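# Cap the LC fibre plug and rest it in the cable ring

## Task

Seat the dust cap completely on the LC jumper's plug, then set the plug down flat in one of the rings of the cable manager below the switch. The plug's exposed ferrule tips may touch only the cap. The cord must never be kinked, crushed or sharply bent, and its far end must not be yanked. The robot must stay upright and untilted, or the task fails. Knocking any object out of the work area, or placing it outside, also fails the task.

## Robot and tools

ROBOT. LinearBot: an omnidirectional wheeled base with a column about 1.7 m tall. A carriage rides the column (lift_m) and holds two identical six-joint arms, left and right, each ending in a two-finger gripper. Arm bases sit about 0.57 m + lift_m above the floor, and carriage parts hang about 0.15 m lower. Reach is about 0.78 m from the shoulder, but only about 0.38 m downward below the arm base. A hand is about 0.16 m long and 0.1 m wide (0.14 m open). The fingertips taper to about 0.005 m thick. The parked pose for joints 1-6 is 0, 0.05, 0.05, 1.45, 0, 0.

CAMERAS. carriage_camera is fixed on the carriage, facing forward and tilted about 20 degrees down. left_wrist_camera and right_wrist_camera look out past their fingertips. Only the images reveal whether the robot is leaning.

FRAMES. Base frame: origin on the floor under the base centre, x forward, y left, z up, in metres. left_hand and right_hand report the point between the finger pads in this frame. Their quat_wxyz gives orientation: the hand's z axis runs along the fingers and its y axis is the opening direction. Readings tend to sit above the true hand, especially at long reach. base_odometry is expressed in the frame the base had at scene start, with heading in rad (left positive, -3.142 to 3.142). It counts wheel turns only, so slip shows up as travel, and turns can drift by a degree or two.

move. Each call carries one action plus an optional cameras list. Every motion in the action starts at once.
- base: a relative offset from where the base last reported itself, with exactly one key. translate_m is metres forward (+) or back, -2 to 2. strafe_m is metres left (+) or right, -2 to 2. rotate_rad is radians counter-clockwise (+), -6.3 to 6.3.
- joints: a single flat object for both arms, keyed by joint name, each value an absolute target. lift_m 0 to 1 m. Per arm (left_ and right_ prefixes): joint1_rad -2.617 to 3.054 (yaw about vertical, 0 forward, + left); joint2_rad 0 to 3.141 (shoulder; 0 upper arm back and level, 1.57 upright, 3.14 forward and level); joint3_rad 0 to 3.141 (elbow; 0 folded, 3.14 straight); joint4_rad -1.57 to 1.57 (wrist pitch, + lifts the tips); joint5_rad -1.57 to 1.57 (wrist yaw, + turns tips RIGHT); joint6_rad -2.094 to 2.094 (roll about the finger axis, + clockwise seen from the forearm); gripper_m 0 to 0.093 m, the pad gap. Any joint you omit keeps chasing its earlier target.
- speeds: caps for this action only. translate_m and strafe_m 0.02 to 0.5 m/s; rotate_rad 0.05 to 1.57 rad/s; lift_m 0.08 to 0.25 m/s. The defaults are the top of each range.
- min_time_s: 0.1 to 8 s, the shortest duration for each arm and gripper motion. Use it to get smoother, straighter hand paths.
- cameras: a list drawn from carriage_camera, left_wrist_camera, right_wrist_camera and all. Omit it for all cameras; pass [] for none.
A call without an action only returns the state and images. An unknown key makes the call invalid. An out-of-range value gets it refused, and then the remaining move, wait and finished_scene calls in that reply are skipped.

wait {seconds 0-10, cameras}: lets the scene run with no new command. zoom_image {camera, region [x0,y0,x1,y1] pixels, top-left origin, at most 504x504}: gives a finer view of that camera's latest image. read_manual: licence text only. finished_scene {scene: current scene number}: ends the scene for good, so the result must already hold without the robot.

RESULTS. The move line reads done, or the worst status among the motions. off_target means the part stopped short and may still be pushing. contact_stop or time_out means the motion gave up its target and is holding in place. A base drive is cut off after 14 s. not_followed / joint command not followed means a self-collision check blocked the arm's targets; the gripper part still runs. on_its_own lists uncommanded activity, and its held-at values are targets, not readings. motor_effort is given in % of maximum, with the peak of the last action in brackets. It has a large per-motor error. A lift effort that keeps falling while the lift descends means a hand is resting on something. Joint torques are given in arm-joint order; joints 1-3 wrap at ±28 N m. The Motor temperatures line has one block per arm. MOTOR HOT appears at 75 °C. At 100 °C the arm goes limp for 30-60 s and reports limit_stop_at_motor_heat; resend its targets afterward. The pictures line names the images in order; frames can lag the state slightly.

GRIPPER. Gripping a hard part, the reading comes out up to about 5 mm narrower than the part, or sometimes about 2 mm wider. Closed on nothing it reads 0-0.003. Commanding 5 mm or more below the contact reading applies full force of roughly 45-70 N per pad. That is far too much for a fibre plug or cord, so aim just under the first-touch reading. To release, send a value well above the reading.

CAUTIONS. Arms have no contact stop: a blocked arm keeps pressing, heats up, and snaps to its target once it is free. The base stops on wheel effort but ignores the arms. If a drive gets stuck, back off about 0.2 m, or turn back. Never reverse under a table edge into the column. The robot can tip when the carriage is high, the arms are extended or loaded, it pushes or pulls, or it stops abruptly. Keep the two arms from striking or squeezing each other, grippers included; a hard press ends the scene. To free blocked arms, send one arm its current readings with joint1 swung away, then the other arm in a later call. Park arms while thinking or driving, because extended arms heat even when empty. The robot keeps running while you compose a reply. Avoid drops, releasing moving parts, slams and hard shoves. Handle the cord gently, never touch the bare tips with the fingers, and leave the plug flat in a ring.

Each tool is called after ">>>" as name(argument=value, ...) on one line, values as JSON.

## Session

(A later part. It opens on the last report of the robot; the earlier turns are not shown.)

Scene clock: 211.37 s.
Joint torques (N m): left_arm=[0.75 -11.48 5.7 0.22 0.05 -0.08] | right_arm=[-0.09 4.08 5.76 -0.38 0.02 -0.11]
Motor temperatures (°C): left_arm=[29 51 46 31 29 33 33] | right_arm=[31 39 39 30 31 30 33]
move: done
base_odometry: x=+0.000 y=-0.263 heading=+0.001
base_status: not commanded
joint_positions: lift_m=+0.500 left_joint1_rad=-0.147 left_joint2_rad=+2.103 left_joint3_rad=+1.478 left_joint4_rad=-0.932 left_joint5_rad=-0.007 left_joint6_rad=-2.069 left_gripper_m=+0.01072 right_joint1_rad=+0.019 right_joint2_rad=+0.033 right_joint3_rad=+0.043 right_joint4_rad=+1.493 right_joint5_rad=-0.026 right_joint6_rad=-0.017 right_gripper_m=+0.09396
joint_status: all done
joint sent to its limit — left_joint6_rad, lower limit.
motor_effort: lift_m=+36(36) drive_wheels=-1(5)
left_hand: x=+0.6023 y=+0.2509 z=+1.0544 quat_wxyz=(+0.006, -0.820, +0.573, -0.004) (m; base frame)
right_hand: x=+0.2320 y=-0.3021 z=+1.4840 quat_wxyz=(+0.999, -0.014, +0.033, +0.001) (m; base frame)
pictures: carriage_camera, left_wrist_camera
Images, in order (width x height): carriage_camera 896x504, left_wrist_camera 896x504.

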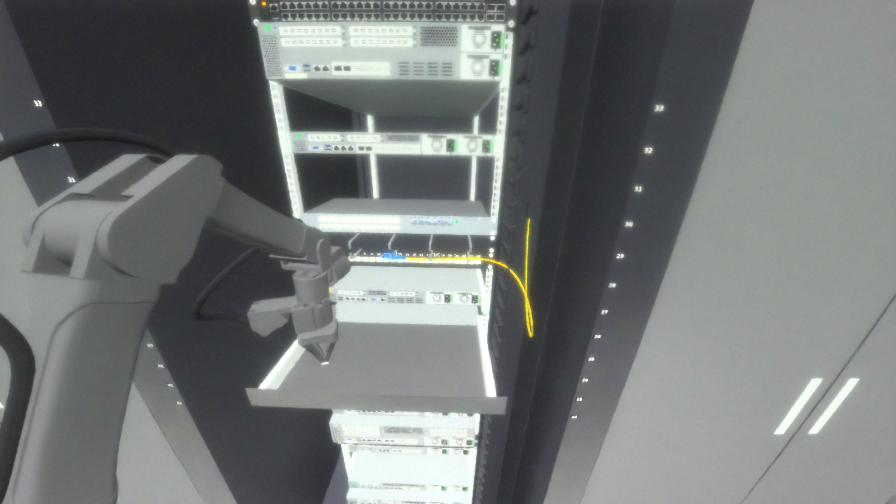

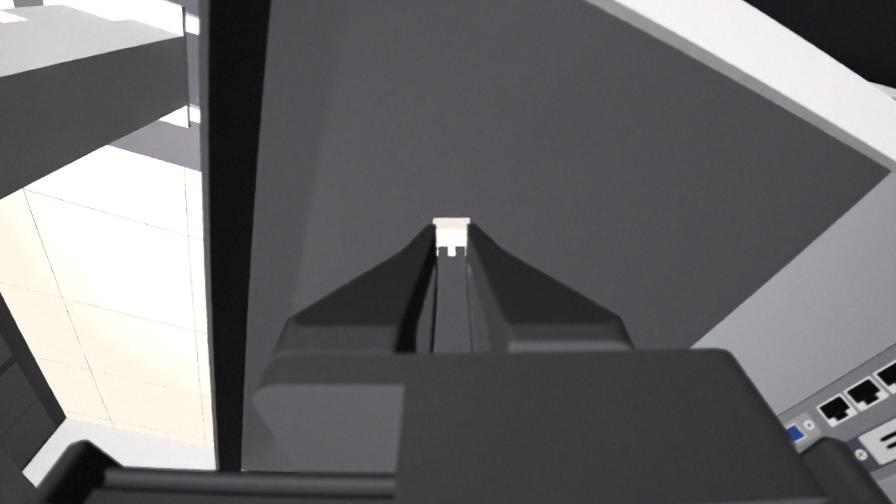

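>>> move(joints={"lift_m": 0.471}, speeds={"lift_m": 0.08}, cameras=[])

>>> move(joints={"left_gripper_m": 0.03}, min_time_s=0.8, cameras=["left_wrist_camera"])

>>> move(joints={"lift_m": 0.531}, speeds={"lift_m": 0.1}, cameras=["left_wrist_camera"])

Scene clock: 216.37 s.
Joint torques (N m): left_arm=[0.7 -11.3 5.74 0.2 0.06 -0.08] | right_arm=[-0.06 4.03 5.79 -0.36 0.01 -0.11]
Motor temperatures (°C): left_arm=[29 52 46 31 29 33 33] | right_arm=[31 39 39 30 31 30 33]
move: done
base_odometry: x=+0.000 y=-0.263 heading=+0.001
base_status: not commanded
joint_positions: lift_m=+0.471 left_joint1_rad=-0.147 left_joint2_rad=+2.102 left_joint3_rad=+1.477 left_joint4_rad=-0.930 left_joint5_rad=-0.007 left_joint6_rad=-2.071 left_gripper_m=+0.01072 right_joint1_rad=+0.019 right_joint2_rad=+0.033 right_joint3_rad=+0.043 right_joint4_rad=+1.493 right_joint5_rad=-0.026 right_joint6_rad=-0.017 right_gripper_m=+0.09396
joint_status: all done
motor_effort: lift_m=+34(36) drive_wheels=-3(6)
left_hand: x=+0.6028 y=+0.2508 z=+1.0259 quat_wxyz=(+0.007, -0.820, +0.572, -0.006) (m; base frame)
right_hand: x=+0.2320 y=-0.3021 z=+1.4551 quat_wxyz=(+0.999, -0.014, +0.033, +0.001) (m; base frame)
pictures: none
No camera images: "cameras" was empty.

Scene clock: 217.47 s.
Joint torques (N m): left_arm=[0.73 -11.4 5.75 0.19 0.06 -0.08] | right_arm=[-0.08 4.08 5.76 -0.37 0.01 -0.11]
Motor temperatures (°C): left_arm=[29 52 46 31 29 33 33] | right_arm=[31 39 39 30 31 30 33]
move: done
base_odometry: x=+0.000 y=-0.263 heading=+0.001
base_status: not commanded
joint_positions: lift_m=+0.471 left_joint1_rad=-0.147 left_joint2_rad=+2.102 left_joint3_rad=+1.477 left_joint4_rad=-0.930 left_joint5_rad=-0.007 left_joint6_rad=-2.071 left_gripper_m=+0.02989 right_joint1_rad=+0.019 right_joint2_rad=+0.033 right_joint3_rad=+0.043 right_joint4_rad=+1.493 right_joint5_rad=-0.026 right_joint6_rad=-0.017 right_gripper_m=+0.09396
joint_status: all done
motor_effort: lift_m=+34(35) drive_wheels=-3(7)
left_hand: x=+0.6028 y=+0.2508 z=+1.0259 quat_wxyz=(+0.007, -0.820, +0.572, -0.006) (m; base frame)
right_hand: x=+0.2320 y=-0.3021 z=+1.4551 quat_wxyz=(+0.999, -0.014, +0.033, +0.001) (m; base frame)
pictures: left_wrist_camera
Images, in order (width x height): left_wrist_camera 896x504.

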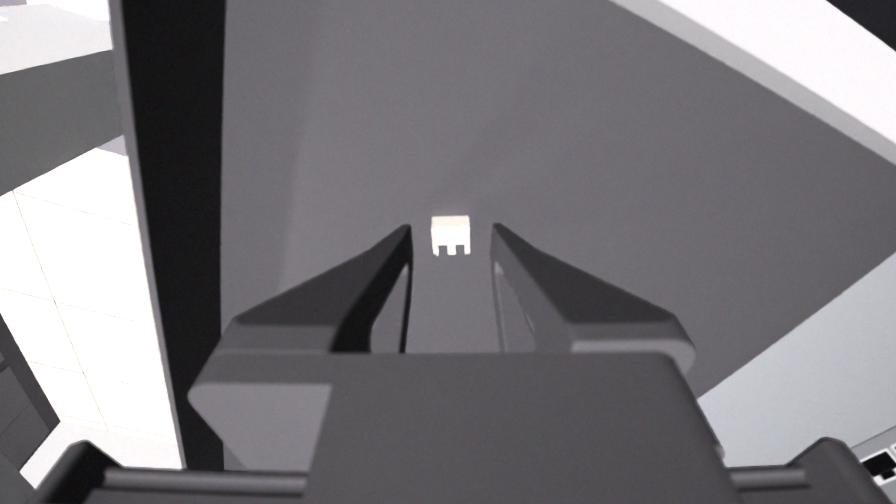

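Scene clock: 218.47 s.
Joint torques (N m): left_arm=[0.75 -11.26 5.87 0.18 0.05 -0.09] | right_arm=[-0.06 4.05 5.74 -0.36 0.01 -0.11]
Motor temperatures (°C): left_arm=[29 53 46 31 29 33 33] | right_arm=[31 39 39 30 31 30 33]
move: done
base_odometry: x=+0.000 y=-0.263 heading=+0.001
base_status: not commanded
joint_positions: lift_m=+0.531 left_joint1_rad=-0.147 left_joint2_rad=+2.100 left_joint3_rad=+1.476 left_joint4_rad=-0.929 left_joint5_rad=-0.007 left_joint6_rad=-2.071 left_gripper_m=+0.02989 right_joint1_rad=+0.019 right_joint2_rad=+0.033 right_joint3_rad=+0.043 right_joint4_rad=+1.493 right_joint5_rad=-0.026 right_joint6_rad=-0.017 right_gripper_m=+0.09396
joint_status: all done
motor_effort: lift_m=+34(44) drive_wheels=-2(6)
left_hand: x=+0.6028 y=+0.2508 z=+1.0862 quat_wxyz=(+0.007, -0.820, +0.572, -0.006) (m; base frame)
right_hand: x=+0.2320 y=-0.3021 z=+1.5151 quat_wxyz=(+0.999, -0.014, +0.033, +0.001) (m; base frame)
pictures: left_wrist_camera
Images, in order (width x height): left_wrist_camera 896x504.

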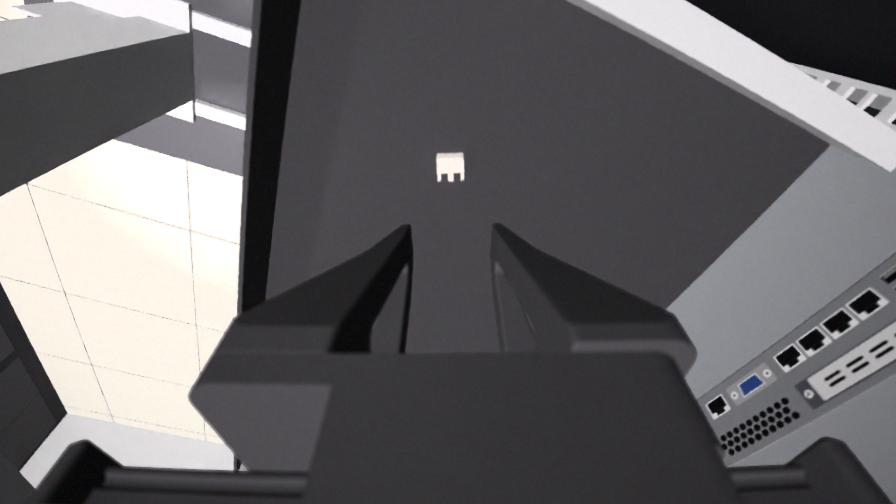

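>>> move(joints={"lift_m": 0.59, "left_joint1_rad": 0.116, "left_joint2_rad": 2.045, "left_joint3_rad": 1.19, "left_joint4_rad": -0.55, "left_joint5_rad": 0.534, "left_joint6_rad": 1.31, "left_gripper_m": 0.035}, min_time_s=2.5, cameras=["left_wrist_camera"])

>>> move(joints={"lift_m": 0.531}, speeds={"lift_m": 0.1}, cameras=["left_wrist_camera"])

>>> zoom_image(camera="left_wrist_camera", region=[350, 80, 550, 280])

Scene clock: 242.27 s.
Joint torques (N m): left_arm=[0.72 -12.26 4.88 0.6 0.51 0.11] | right_arm=[-0.09 4.05 5.76 -0.37 0.01 -0.11]
Motor temperatures (°C): left_arm=[29 55 45 31 29 33 32] | right_arm=[31 39 39 30 31 30 33]
move: done
base_odometry: x=+0.000 y=-0.263 heading=+0.001
base_status: not commanded
joint_positions: lift_m=+0.590 left_joint1_rad=+0.108 left_joint2_rad=+2.085 left_joint3_rad=+1.203 left_joint4_rad=-0.564 left_joint5_rad=+0.520 left_joint6_rad=+1.298 left_gripper_m=+0.03487 right_joint1_rad=+0.019 right_joint2_rad=+0.033 right_joint3_rad=+0.043 right_joint4_rad=+1.493 right_joint5_rad=-0.026 right_joint6_rad=-0.017 right_gripper_m=+0.09396
joint_status: all done
motor_effort: lift_m=+35(43) drive_wheels=-2(8)
left_hand: x=+0.6021 y=+0.2630 z=+1.1153 quat_wxyz=(+0.212, +0.554, +0.790, -0.157) (m; base frame)
right_hand: x=+0.2320 y=-0.3021 z=+1.5741 quat_wxyz=(+0.999, -0.014, +0.033, +0.001) (m; base frame)
pictures: left_wrist_camera
Images, in order (width x height): left_wrist_camera 896x504.

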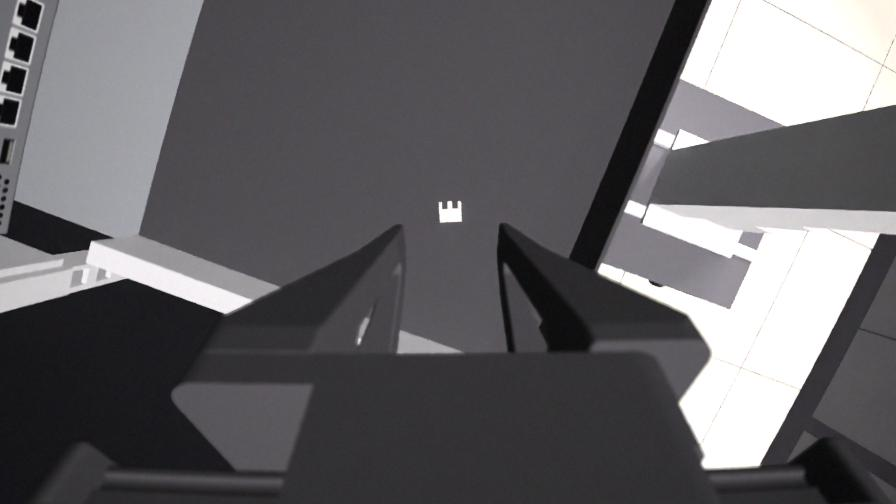

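Scene clock: 243.23 s.
Joint torques (N m): left_arm=[0.69 -11.28 5.19 0.59 0.49 0.12] | right_arm=[-0.08 4.1 5.75 -0.38 0.01 -0.11]
Motor temperatures (°C): left_arm=[29 55 45 31 29 33 32] | right_arm=[31 39 39 30 31 30 33]
move: done
base_odometry: x=+0.000 y=-0.263 heading=+0.001
base_status: not commanded
joint_positions: lift_m=+0.531 left_joint1_rad=+0.108 left_joint2_rad=+2.073 left_joint3_rad=+1.200 left_joint4_rad=-0.561 left_joint5_rad=+0.522 left_joint6_rad=+1.299 left_gripper_m=+0.03487 right_joint1_rad=+0.019 right_joint2_rad=+0.033 right_joint3_rad=+0.043 right_joint4_rad=+1.493 right_joint5_rad=-0.026 right_joint6_rad=-0.017 right_gripper_m=+0.09396
joint_status: all done
motor_effort: lift_m=+35(35) drive_wheels=-3(6)
left_hand: x=+0.6031 y=+0.2628 z=+1.0597 quat_wxyz=(+0.217, +0.555, +0.788, -0.154) (m; base frame)
right_hand: x=+0.2320 y=-0.3021 z=+1.5151 quat_wxyz=(+0.999, -0.014, +0.033, +0.001) (m; base frame)
pictures: left_wrist_camera
Images, in order (width x height): left_wrist_camera 896x504.

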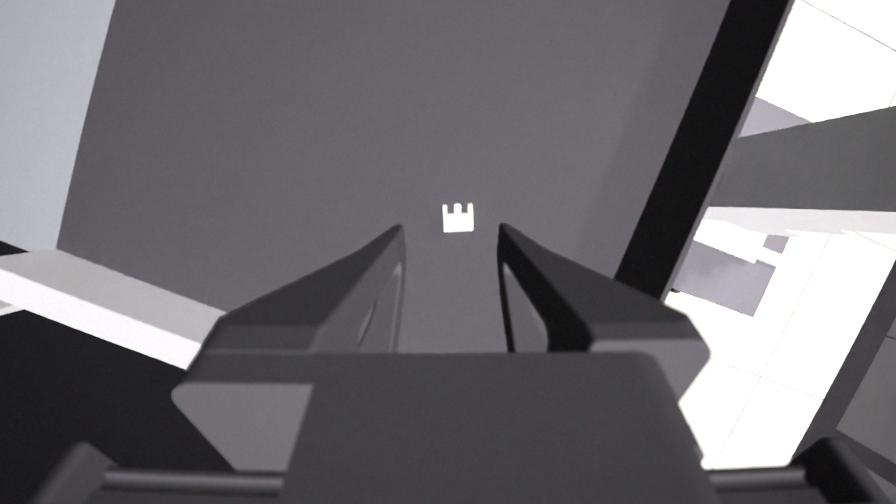

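Scaled by 2.520 from the camera's 896x504 image, which has a finer 1280x720 frame.

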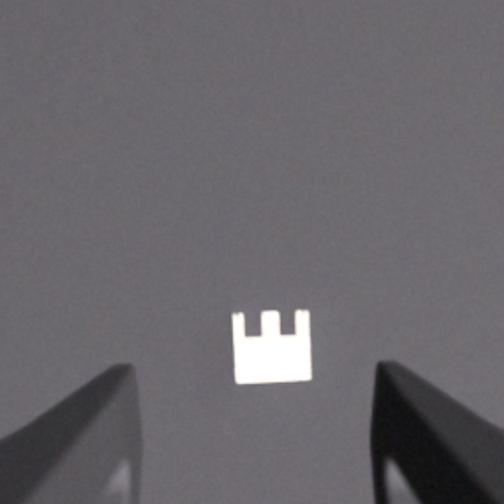

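>>> move(joints={"lift_m": 0.515, "left_joint1_rad": 0.084, "left_joint5_rad": 0.493, "left_joint6_rad": 1.26, "left_gripper_m": 0.03}, speeds={"lift_m": 0.08}, cameras=["left_wrist_camera"])

>>> zoom_image(camera="left_wrist_camera", region=[370, 130, 530, 290])

Scene clock: 262.53 s.
Joint torques (N m): left_arm=[-0.39 -11.11 5.35 0.56 0.24 -0.08] | right_arm=[-0.08 4.11 5.75 -0.38 0.01 -0.11]
Motor temperatures (°C): left_arm=[29 57 44 31 29 33 32] | right_arm=[31 39 39 30 31 30 33]
move: done
base_odometry: x=+0.000 y=-0.263 heading=+0.001
base_status: not commanded
joint_positions: lift_m=+0.515 left_joint1_rad=+0.090 left_joint2_rad=+2.071 left_joint3_rad=+1.198 left_joint4_rad=-0.558 left_joint5_rad=+0.507 left_joint6_rad=+1.272 left_gripper_m=+0.03013 right_joint1_rad=+0.019 right_joint2_rad=+0.033 right_joint3_rad=+0.043 right_joint4_rad=+1.493 right_joint5_rad=-0.026 right_joint6_rad=-0.017 right_gripper_m=+0.09396
joint_status: all done
motor_effort: lift_m=+35(35) drive_wheels=-3(5)
left_hand: x=+0.6026 y=+0.2581 z=+1.0430 quat_wxyz=(+0.210, +0.553, +0.792, -0.152) (m; base frame)
right_hand: x=+0.2320 y=-0.3021 z=+1.4991 quat_wxyz=(+0.999, -0.014, +0.033, +0.001) (m; base frame)
pictures: left_wrist_camera
Images, in order (width x height): left_wrist_camera 896x504.

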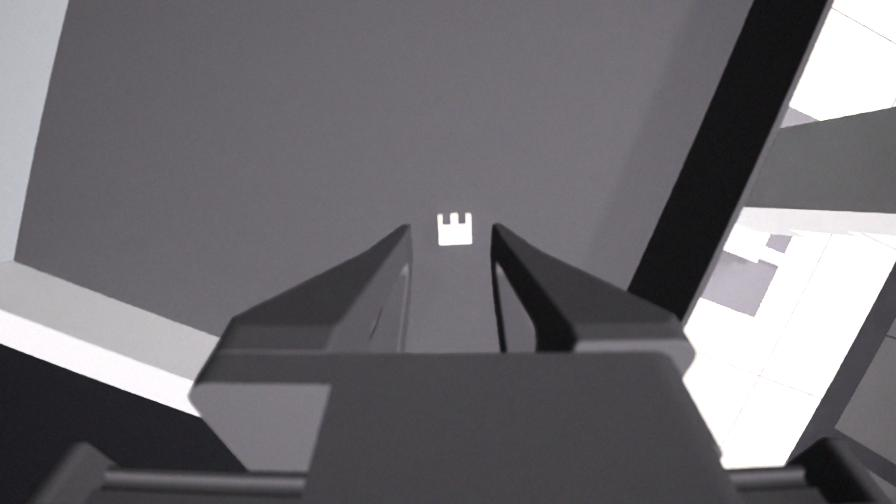

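Scaled by 3.150 from the camera's 896x504 image, which has a finer 1280x720 frame.

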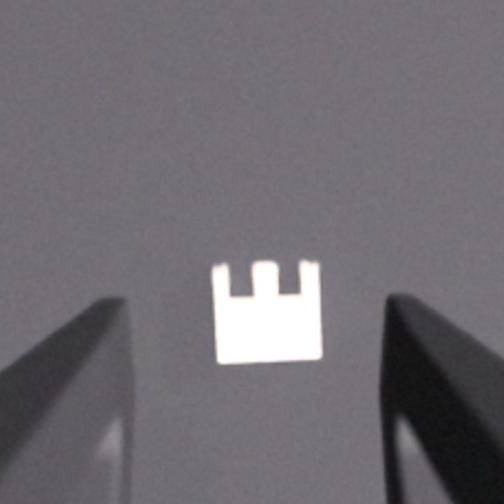

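>>> move(joints={"lift_m": 0.4985, "left_joint1_rad": 0.11, "left_joint5_rad": 0.532, "left_joint6_rad": 1.25, "left_joint2_rad": 2.036, "left_joint3_rad": 1.1755, "left_joint4_rad": -0.545}, speeds={"lift_m": 0.08}, cameras=["left_wrist_camera"])

>>> zoom_image(camera="left_wrist_camera", region=[370, 130, 530, 290])

Scene clock: 272.20 s.
Joint torques (N m): left_arm=[0.55 -11.44 5.33 0.57 0.5 -0.07] | right_arm=[-0.06 4.07 5.75 -0.37 0.01 -0.11]
Motor temperatures (°C): left_arm=[29 56 44 31 29 33 32] | right_arm=[31 39 39 30 31 30 33]
move: done
base_odometry: x=+0.000 y=-0.263 heading=+0.001
base_status: not commanded
joint_positions: lift_m=+0.499 left_joint1_rad=+0.104 left_joint2_rad=+2.068 left_joint3_rad=+1.184 left_joint4_rad=-0.555 left_joint5_rad=+0.518 left_joint6_rad=+1.261 left_gripper_m=+0.03013 right_joint1_rad=+0.019 right_joint2_rad=+0.033 right_joint3_rad=+0.043 right_joint4_rad=+1.493 right_joint5_rad=-0.026 right_joint6_rad=-0.017 right_gripper_m=+0.09396
joint_status: all done
motor_effort: lift_m=+35(35) drive_wheels=+0(5)
left_hand: x=+0.5990 y=+0.2613 z=+1.0253 quat_wxyz=(+0.211, +0.542, +0.798, -0.158) (m; base frame)
right_hand: x=+0.2320 y=-0.3021 z=+1.4826 quat_wxyz=(+0.999, -0.014, +0.033, +0.001) (m; base frame)
pictures: left_wrist_camera
Images, in order (width x height): left_wrist_camera 896x504.

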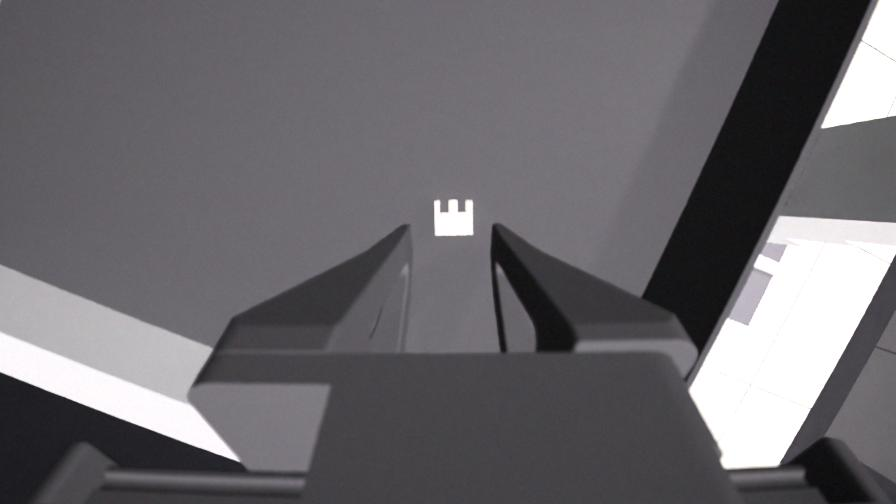

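Scaled by 3.150 from the camera's 896x504 image, which has a finer 1280x720 frame.

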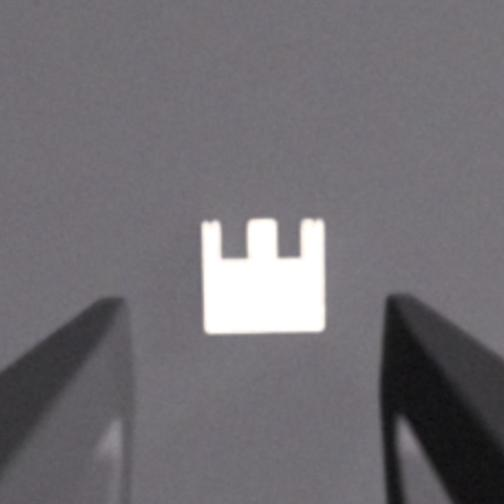

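>>> move(joints={"left_joint1_rad": 0.079, "left_joint5_rad": 0.488}, min_time_s=0.7, cameras=["left_wrist_camera"])

>>> zoom_image(camera="left_wrist_camera", region=[370, 130, 530, 290])

Scene clock: 280.40 s.
Joint torques (N m): left_arm=[-0.49 -11.48 5.3 0.57 0.27 -0.09] | right_arm=[-0.09 4.07 5.78 -0.37 0.01 -0.11]
Motor temperatures (°C): left_arm=[29 57 44 31 29 33 32] | right_arm=[31 39 39 30 31 30 33]
move: done
base_odometry: x=+0.000 y=-0.263 heading=+0.001
base_status: not commanded
joint_positions: lift_m=+0.499 left_joint1_rad=+0.086 left_joint2_rad=+2.068 left_joint3_rad=+1.184 left_joint4_rad=-0.555 left_joint5_rad=+0.501 left_joint6_rad=+1.261 left_gripper_m=+0.03013 right_joint1_rad=+0.019 right_joint2_rad=+0.033 right_joint3_rad=+0.043 right_joint4_rad=+1.493 right_joint5_rad=-0.026 right_joint6_rad=-0.017 right_gripper_m=+0.09396
joint_status: all done
motor_effort: lift_m=+35(35) drive_wheels=-2(5)
left_hand: x=+0.5982 y=+0.2572 z=+1.0240 quat_wxyz=(+0.204, +0.549, +0.796, -0.154) (m; base frame)
right_hand: x=+0.2320 y=-0.3021 z=+1.4826 quat_wxyz=(+0.999, -0.014, +0.033, +0.001) (m; base frame)
pictures: left_wrist_camera
Images, in order (width x height): left_wrist_camera 896x504.

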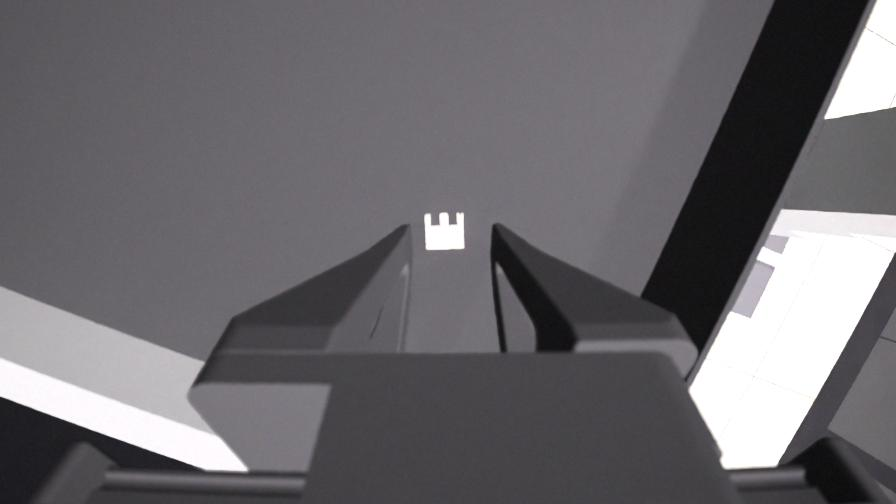

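Scaled by 3.150 from the camera's 896x504 image, which has a finer 1280x720 frame.

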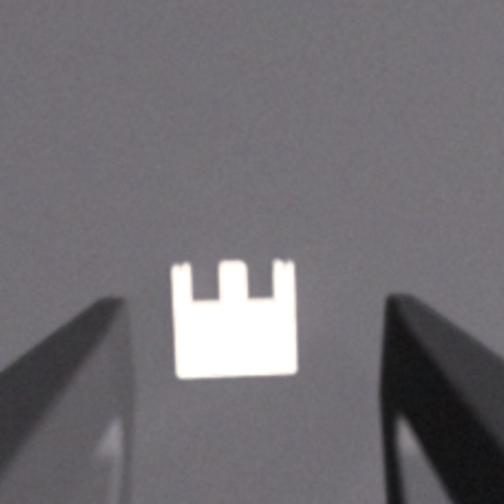

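>>> move(joints={"left_gripper_m": 0.0075}, min_time_s=1.8, cameras=["left_wrist_camera"])

>>> zoom_image(camera="left_wrist_camera", region=[370, 130, 530, 290])

Scene clock: 289.30 s.
Joint torques (N m): left_arm=[-0.49 -11.47 5.26 0.58 0.26 -0.08] | right_arm=[-0.06 4.07 5.75 -0.37 0.01 -0.11]
Motor temperatures (°C): left_arm=[29 58 44 31 29 33 32] | right_arm=[31 39 39 30 31 30 33]
move: done
base_odometry: x=+0.000 y=-0.263 heading=+0.001
base_status: not commanded
joint_positions: lift_m=+0.499 left_joint1_rad=+0.086 left_joint2_rad=+2.068 left_joint3_rad=+1.184 left_joint4_rad=-0.555 left_joint5_rad=+0.500 left_joint6_rad=+1.261 left_gripper_m=+0.01066 right_joint1_rad=+0.019 right_joint2_rad=+0.033 right_joint3_rad=+0.043 right_joint4_rad=+1.493 right_joint5_rad=-0.026 right_joint6_rad=-0.017 right_gripper_m=+0.09396
joint_status: all done
motor_effort: lift_m=+35(35) drive_wheels=-1(6)
left_hand: x=+0.5982 y=+0.2574 z=+1.0239 quat_wxyz=(+0.204, +0.549, +0.796, -0.153) (m; base frame)
right_hand: x=+0.2320 y=-0.3021 z=+1.4826 quat_wxyz=(+0.999, -0.014, +0.033, +0.001) (m; base frame)
pictures: left_wrist_camera
Images, in order (width x height): left_wrist_camera 896x504.

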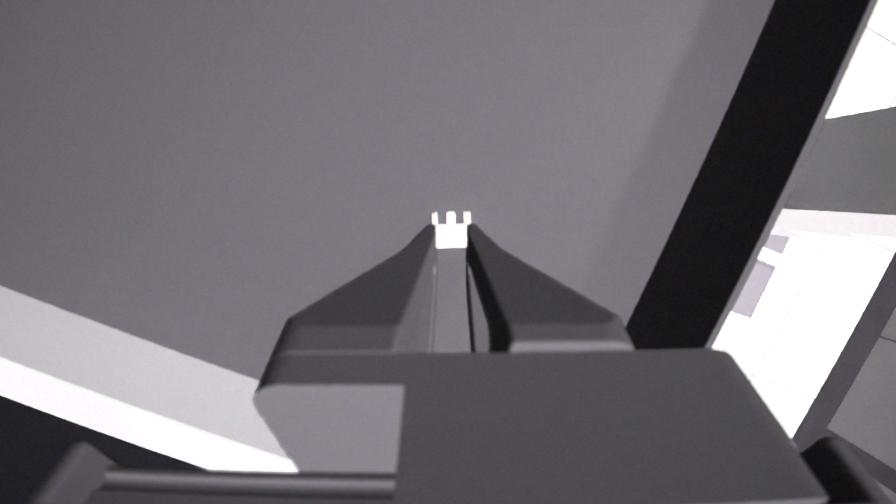

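Scaled by 3.150 from the camera's 896x504 image, which has a finer 1280x720 frame.

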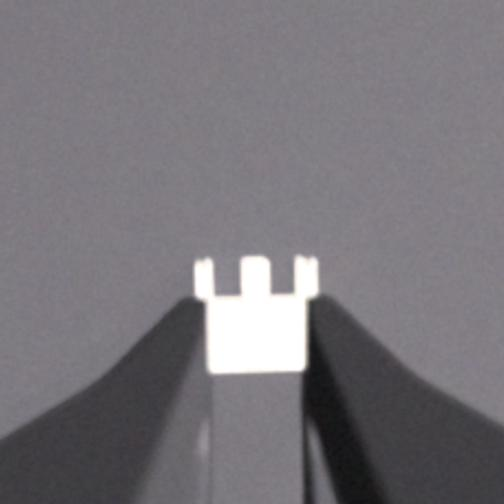

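>>> move(base={"translate_m": -0.01}, joints={"lift_m": 0.56}, speeds={"lift_m": 0.1}, cameras=["left_wrist_camera"])

>>> move(joints={"left_joint1_rad": 0.05, "left_joint2_rad": 1.0, "left_joint3_rad": 0.92, "left_joint4_rad": -0.3, "left_joint5_rad": 0, "left_joint6_rad": 0, "right_joint1_rad": 0.6, "right_joint2_rad": 1.3, "right_joint3_rad": 1.0, "right_joint4_rad": 0.2, "right_joint5_rad": 0.6, "right_joint6_rad": 1.57, "right_gripper_m": 0.03, "lift_m": 0.48}, min_time_s=2.5, cameras=["carriage_camera", "left_wrist_camera", "right_wrist_camera"])

Scene clock: 304.87 s.
Joint torques (N m): left_arm=[-0.51 -11.1 5.34 0.55 0.28 -0.09] | right_arm=[-0.09 4.07 5.74 -0.37 0.01 -0.11]
Motor temperatures (°C): left_arm=[29 60 44 31 29 33 33] | right_arm=[31 38 39 30 31 30 33]
move: done
base_odometry: x=-0.010 y=-0.263 heading=+0.001
base_status: done
joint_positions: lift_m=+0.560 left_joint1_rad=+0.086 left_joint2_rad=+2.064 left_joint3_rad=+1.183 left_joint4_rad=-0.552 left_joint5_rad=+0.498 left_joint6_rad=+1.260 left_gripper_m=+0.01066 right_joint1_rad=+0.019 right_joint2_rad=+0.033 right_joint3_rad=+0.043 right_joint4_rad=+1.493 right_joint5_rad=-0.026 right_joint6_rad=-0.017 right_gripper_m=+0.09396
joint_status: all done
motor_effort: lift_m=+36(43) drive_wheels=+2(6)
left_hand: x=+0.5992 y=+0.2578 z=+1.0866 quat_wxyz=(+0.206, +0.550, +0.796, -0.150) (m; base frame)
right_hand: x=+0.2321 y=-0.3021 z=+1.5440 quat_wxyz=(+0.999, -0.014, +0.033, +0.001) (m; base frame)
pictures: left_wrist_camera
Images, in order (width x height): left_wrist_camera 896x504.

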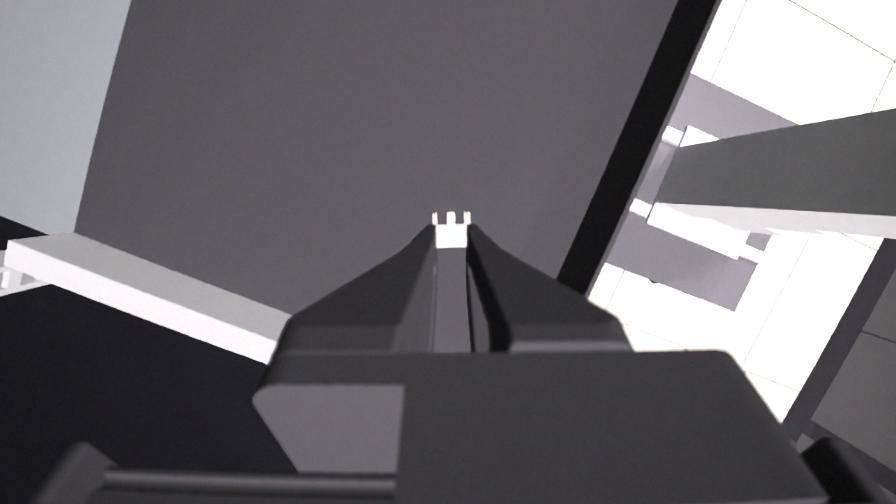

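Scene clock: 307.77 s.
Joint torques (N m): left_arm=[-0.65 -3.41 6.98 2.28 -0.06 -0.1] | right_arm=[-2.35 24.69 1.13 -6.31 -1.06 0.22]
Motor temperatures (°C): left_arm=[29 59 44 31 29 33 33] | right_arm=[31 40 39 32 31 30 33]
move: off_target
base_odometry: x=-0.010 y=-0.263 heading=+0.000
base_status: not commanded
joint_positions: lift_m=+0.480 left_joint1_rad=+0.058 left_joint2_rad=+1.013 left_joint3_rad=+0.936 left_joint4_rad=-0.318 left_joint5_rad=+0.013 left_joint6_rad=+0.012 left_gripper_m=+0.01066 right_joint1_rad=+0.624 right_joint2_rad=+1.019 right_joint3_rad=+1.063 right_joint4_rad=+0.826 right_joint5_rad=+0.664 right_joint6_rad=+1.533 right_gripper_m=+0.02991
joint_status: right_joint1_rad off_target (ended at +0.624, target +0.600); right_joint2_rad off_target (ended at +1.018, target +1.300); right_joint3_rad off_target (ended at +1.063, target +1.000); right_joint4_rad off_target (ended at +0.826, target +0.200); right_joint5_rad off_target (ended at +0.664, target +0.600); right_joint6_rad off_target (ended at +1.533, target +1.570); the others done
motor_effort: lift_m=+35(36) drive_wheels=-3(7)
left_hand: x=+0.5708 y=+0.3253 z=+1.3182 quat_wxyz=(+0.555, -0.015, +0.832, +0.014) (m; base frame)
right_hand: x=+0.4871 y=-0.2419 z=+1.6032 quat_wxyz=(+0.518, +0.418, +0.157, +0.730) (m; base frame)
pictures: carriage_camera, left_wrist_camera, right_wrist_camera
Images, in order (width x height): carriage_camera 896x504, left_wrist_camera 896x504, right_wrist_camera 896x504.

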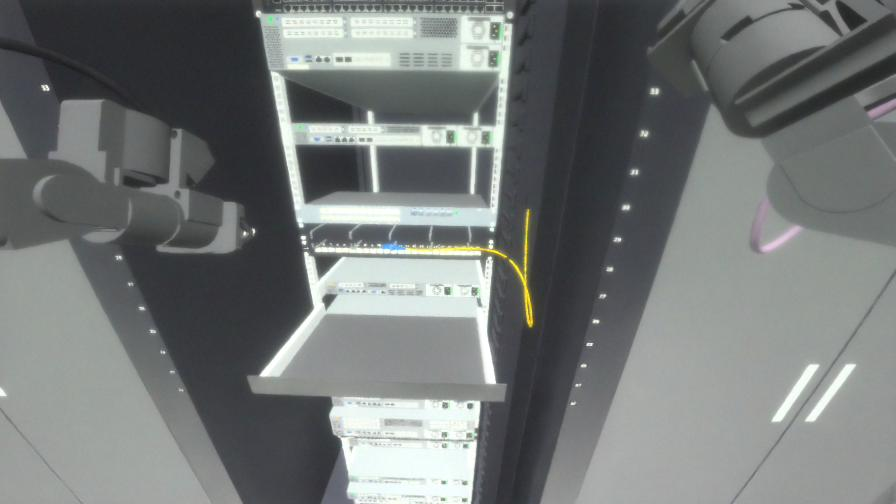

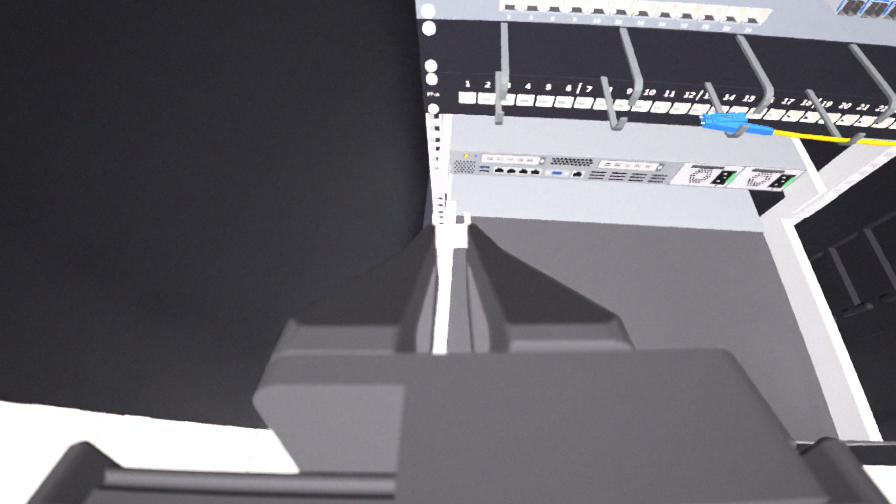

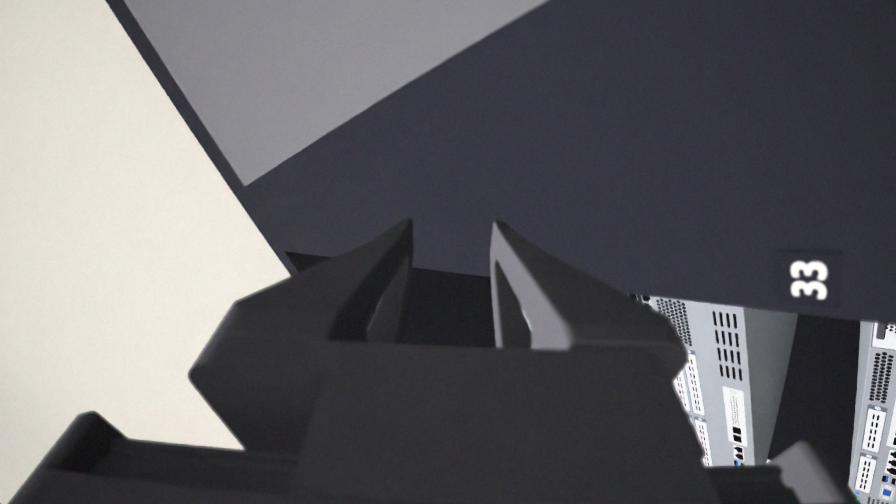

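>>> move(joints={"right_joint1_rad": 0.62, "right_joint2_rad": 0.7, "right_joint3_rad": 0.8, "right_joint4_rad": 0.9, "right_joint5_rad": 0.66}, min_time_s=1, cameras=["right_wrist_camera"])

Scene clock: 314.03 s.
Joint torques (N m): left_arm=[-0.61 -3.43 6.95 2.25 -0.04 -0.09] | right_arm=[0.31 1.47 5.22 1.01 -0.27 -0.05]
Motor temperatures (°C): left_arm=[29 56 44 34 29 33 33] | right_arm=[31 47 39 38 32 30 33]
move: done
base_odometry: x=-0.010 y=-0.263 heading=+0.001
base_status: not commanded
joint_positions: lift_m=+0.480 left_joint1_rad=+0.058 left_joint2_rad=+1.012 left_joint3_rad=+0.936 left_joint4_rad=-0.315 left_joint5_rad=+0.011 left_joint6_rad=+0.011 left_gripper_m=+0.01066 right_joint1_rad=+0.616 right_joint2_rad=+0.695 right_joint3_rad=+0.813 right_joint4_rad=+0.894 right_joint5_rad=+0.648 right_joint6_rad=+1.560 right_gripper_m=+0.02991
joint_status: all done
on_its_own: right_joint6_rad moved +0.026 to your old target +1.570
motor_effort: lift_m=+35(35) drive_wheels=+0(9)
left_hand: x=+0.5710 y=+0.3257 z=+1.3190 quat_wxyz=(+0.556, -0.017, +0.831, +0.015) (m; base frame)
right_hand: x=+0.4103 y=-0.2959 z=+1.5839 quat_wxyz=(+0.501, +0.391, +0.094, +0.766) (m; base frame)
pictures: right_wrist_camera
Images, in order (width x height): right_wrist_camera 896x504.

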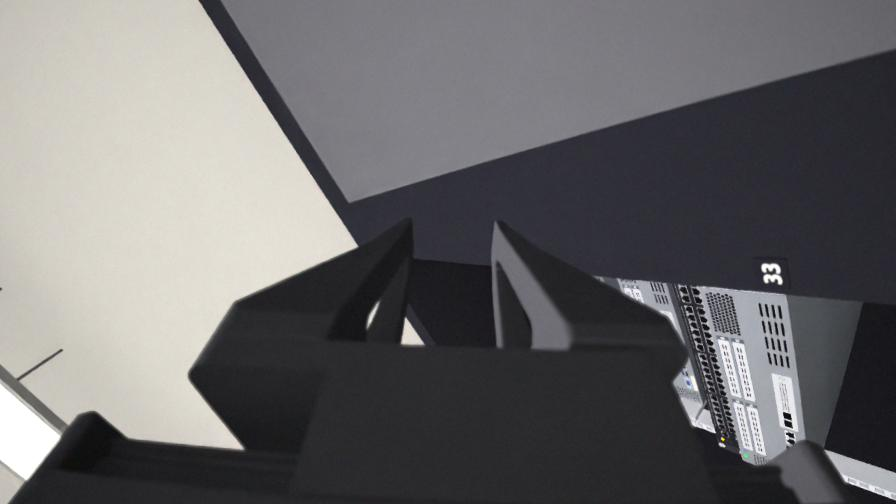

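>>> move(joints={"right_joint1_rad":0.95,"right_joint2_rad":0.75,"right_joint3_rad":0.85,"right_joint4_rad":0.35,"right_joint5_rad":0.93,"right_joint6_rad":1.57,"lift_m":0.48}, min_time_s=1.2, cameras=["right_wrist_camera","left_wrist_camera"])

Scene clock: 351.33 s.
Joint torques (N m): left_arm=[-0.61 -3.43 6.98 2.26 -0.04 -0.09] | right_arm=[0.47 0.39 9.33 1.67 -0.12 -0.09]
Motor temperatures (°C): left_arm=[29 47 44 38 29 33 34] | right_arm=[31 40 39 34 31 30 33]
move: done
base_odometry: x=-0.010 y=-0.263 heading=+0.001
base_status: not commanded
joint_positions: lift_m=+0.480 left_joint1_rad=+0.058 left_joint2_rad=+1.012 left_joint3_rad=+0.936 left_joint4_rad=-0.315 left_joint5_rad=+0.011 left_joint6_rad=+0.011 left_gripper_m=+0.01066 right_joint1_rad=+0.945 right_joint2_rad=+0.746 right_joint3_rad=+0.825 right_joint4_rad=+0.365 right_joint5_rad=+0.917 right_joint6_rad=+1.560 right_gripper_m=+0.02991
joint_status: all done
motor_effort: lift_m=+35(35) drive_wheels=-1(5)
left_hand: x=+0.5710 y=+0.3257 z=+1.3190 quat_wxyz=(+0.556, -0.017, +0.831, +0.015) (m; base frame)
right_hand: x=+0.4586 y=-0.2032 z=+1.4827 quat_wxyz=(+0.462, +0.502, +0.343, +0.646) (m; base frame)
pictures: left_wrist_camera, right_wrist_camera
Images, in order (width x height): left_wrist_camera 896x504, right_wrist_camera 896x504.

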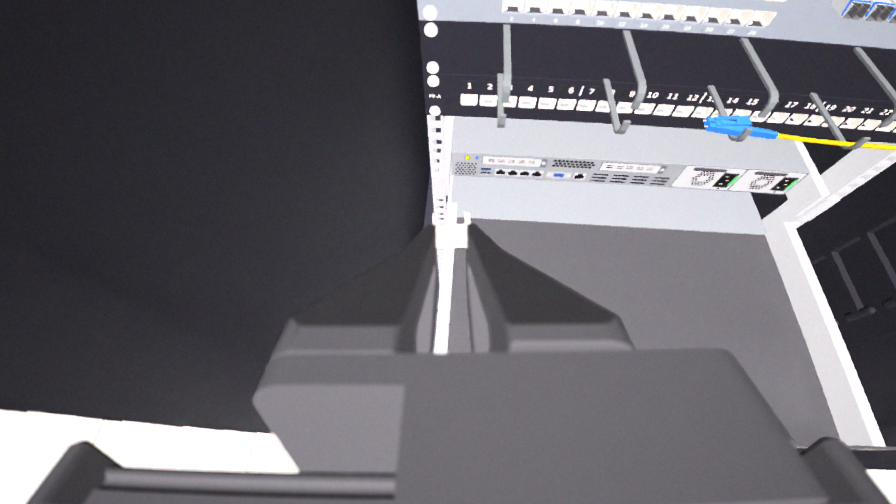

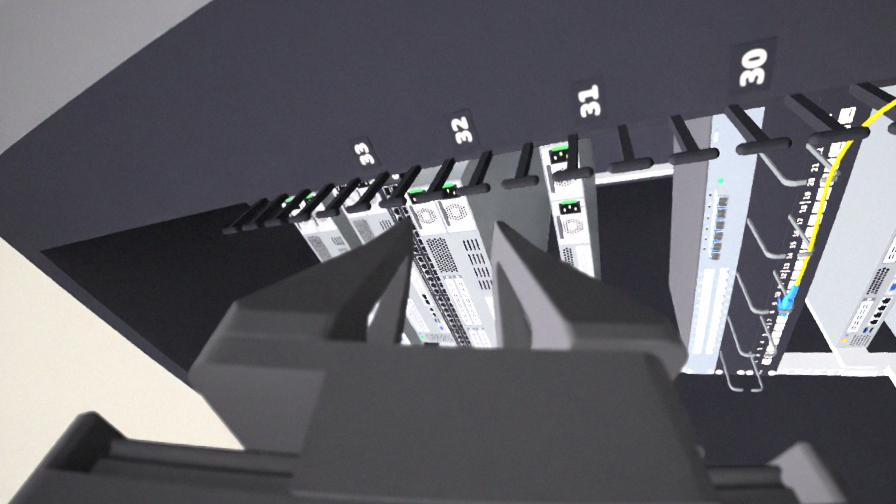

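>>> move(joints={"right_joint1_rad":1.2,"right_joint2_rad":1.2,"right_joint3_rad":0.9,"right_joint4_rad":0.4,"right_joint5_rad":1.2,"right_joint6_rad":1.57}, min_time_s=1, cameras=[])

>>> move(joints={"right_joint1_rad":1.033,"right_joint2_rad":2.02,"right_joint3_rad":1.21,"right_joint4_rad":0.816,"right_joint5_rad":1.033,"right_joint6_rad":1.57}, min_time_s=1.5, cameras=["right_wrist_camera","left_wrist_camera"])

Scene clock: 362.10 s.
Joint torques (N m): left_arm=[-0.61 -3.36 6.98 2.25 -0.04 -0.09] | right_arm=[0.49 -3.63 9.76 2 0.11 -0.1]
Motor temperatures (°C): left_arm=[29 46 44 39 29 33 34] | right_arm=[31 39 42 35 31 30 33]
move: done
base_odometry: x=-0.010 y=-0.263 heading=+0.001
base_status: not commanded
joint_positions: lift_m=+0.480 left_joint1_rad=+0.058 left_joint2_rad=+1.012 left_joint3_rad=+0.936 left_joint4_rad=-0.314 left_joint5_rad=+0.011 left_joint6_rad=+0.011 left_gripper_m=+0.01066 right_joint1_rad=+1.195 right_joint2_rad=+1.194 right_joint3_rad=+0.874 right_joint4_rad=+0.396 right_joint5_rad=+1.189 right_joint6_rad=+1.560 right_gripper_m=+0.02991
joint_status: all done
motor_effort: lift_m=+35(35) drive_wheels=+1(4)
left_hand: x=+0.5711 y=+0.3258 z=+1.3191 quat_wxyz=(+0.556, -0.017, +0.831, +0.015) (m; base frame)
right_hand: x=+0.4781 y=-0.0754 z=+1.3837 quat_wxyz=(+0.490, +0.506, +0.479, +0.524) (m; base frame)
pictures: none
No camera images: "cameras" was empty.

Scene clock: 364.03 s.
Joint torques (N m): left_arm=[-0.61 -3.4 6.99 2.25 -0.05 -0.09] | right_arm=[-0.43 -10.1 8.75 2.16 -0.09 -0.1]
Motor temperatures (°C): left_arm=[29 45 44 39 29 33 34] | right_arm=[31 40 42 35 31 30 33]
move: done
base_odometry: x=-0.010 y=-0.263 heading=+0.001
base_status: not commanded
joint_positions: lift_m=+0.480 left_joint1_rad=+0.058 left_joint2_rad=+1.012 left_joint3_rad=+0.936 left_joint4_rad=-0.313 left_joint5_rad=+0.011 left_joint6_rad=+0.011 left_gripper_m=+0.01066 right_joint1_rad=+1.037 right_joint2_rad=+2.006 right_joint3_rad=+1.187 right_joint4_rad=+0.812 right_joint5_rad=+1.044 right_joint6_rad=+1.561 right_gripper_m=+0.02991
joint_status: all done
motor_effort: lift_m=+35(35) drive_wheels=-5(5)
left_hand: x=+0.5712 y=+0.3258 z=+1.3193 quat_wxyz=(+0.557, -0.017, +0.830, +0.015) (m; base frame)
right_hand: x=+0.5989 y=+0.0505 z=+1.2480 quat_wxyz=(+0.505, +0.498, +0.503, +0.494) (m; base frame)
pictures: left_wrist_camera, right_wrist_camera
Images, in order (width x height): left_wrist_camera 896x504, right_wrist_camera 896x504.

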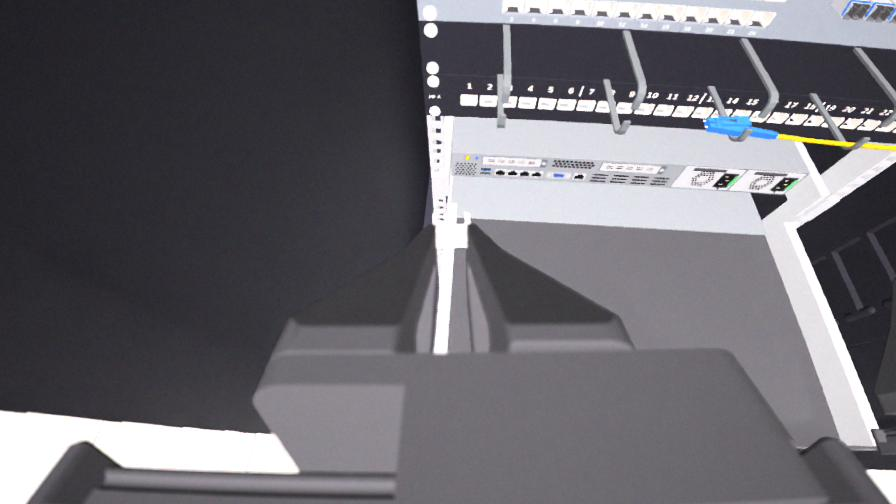

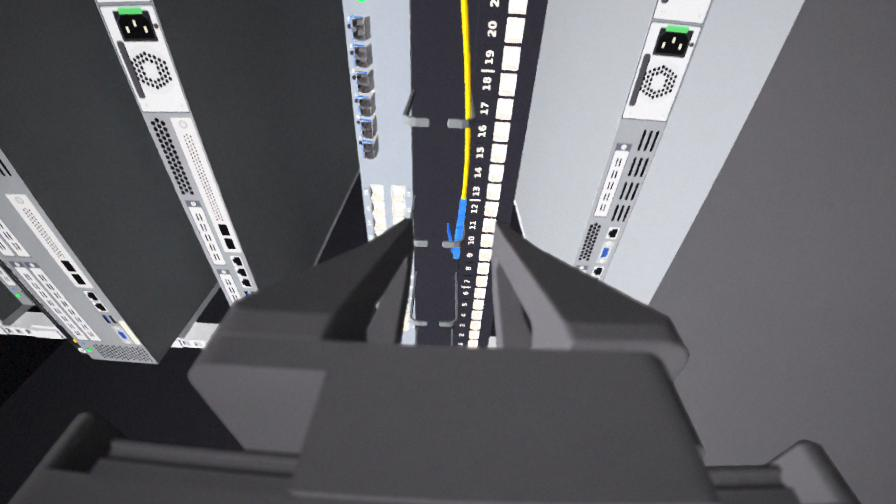

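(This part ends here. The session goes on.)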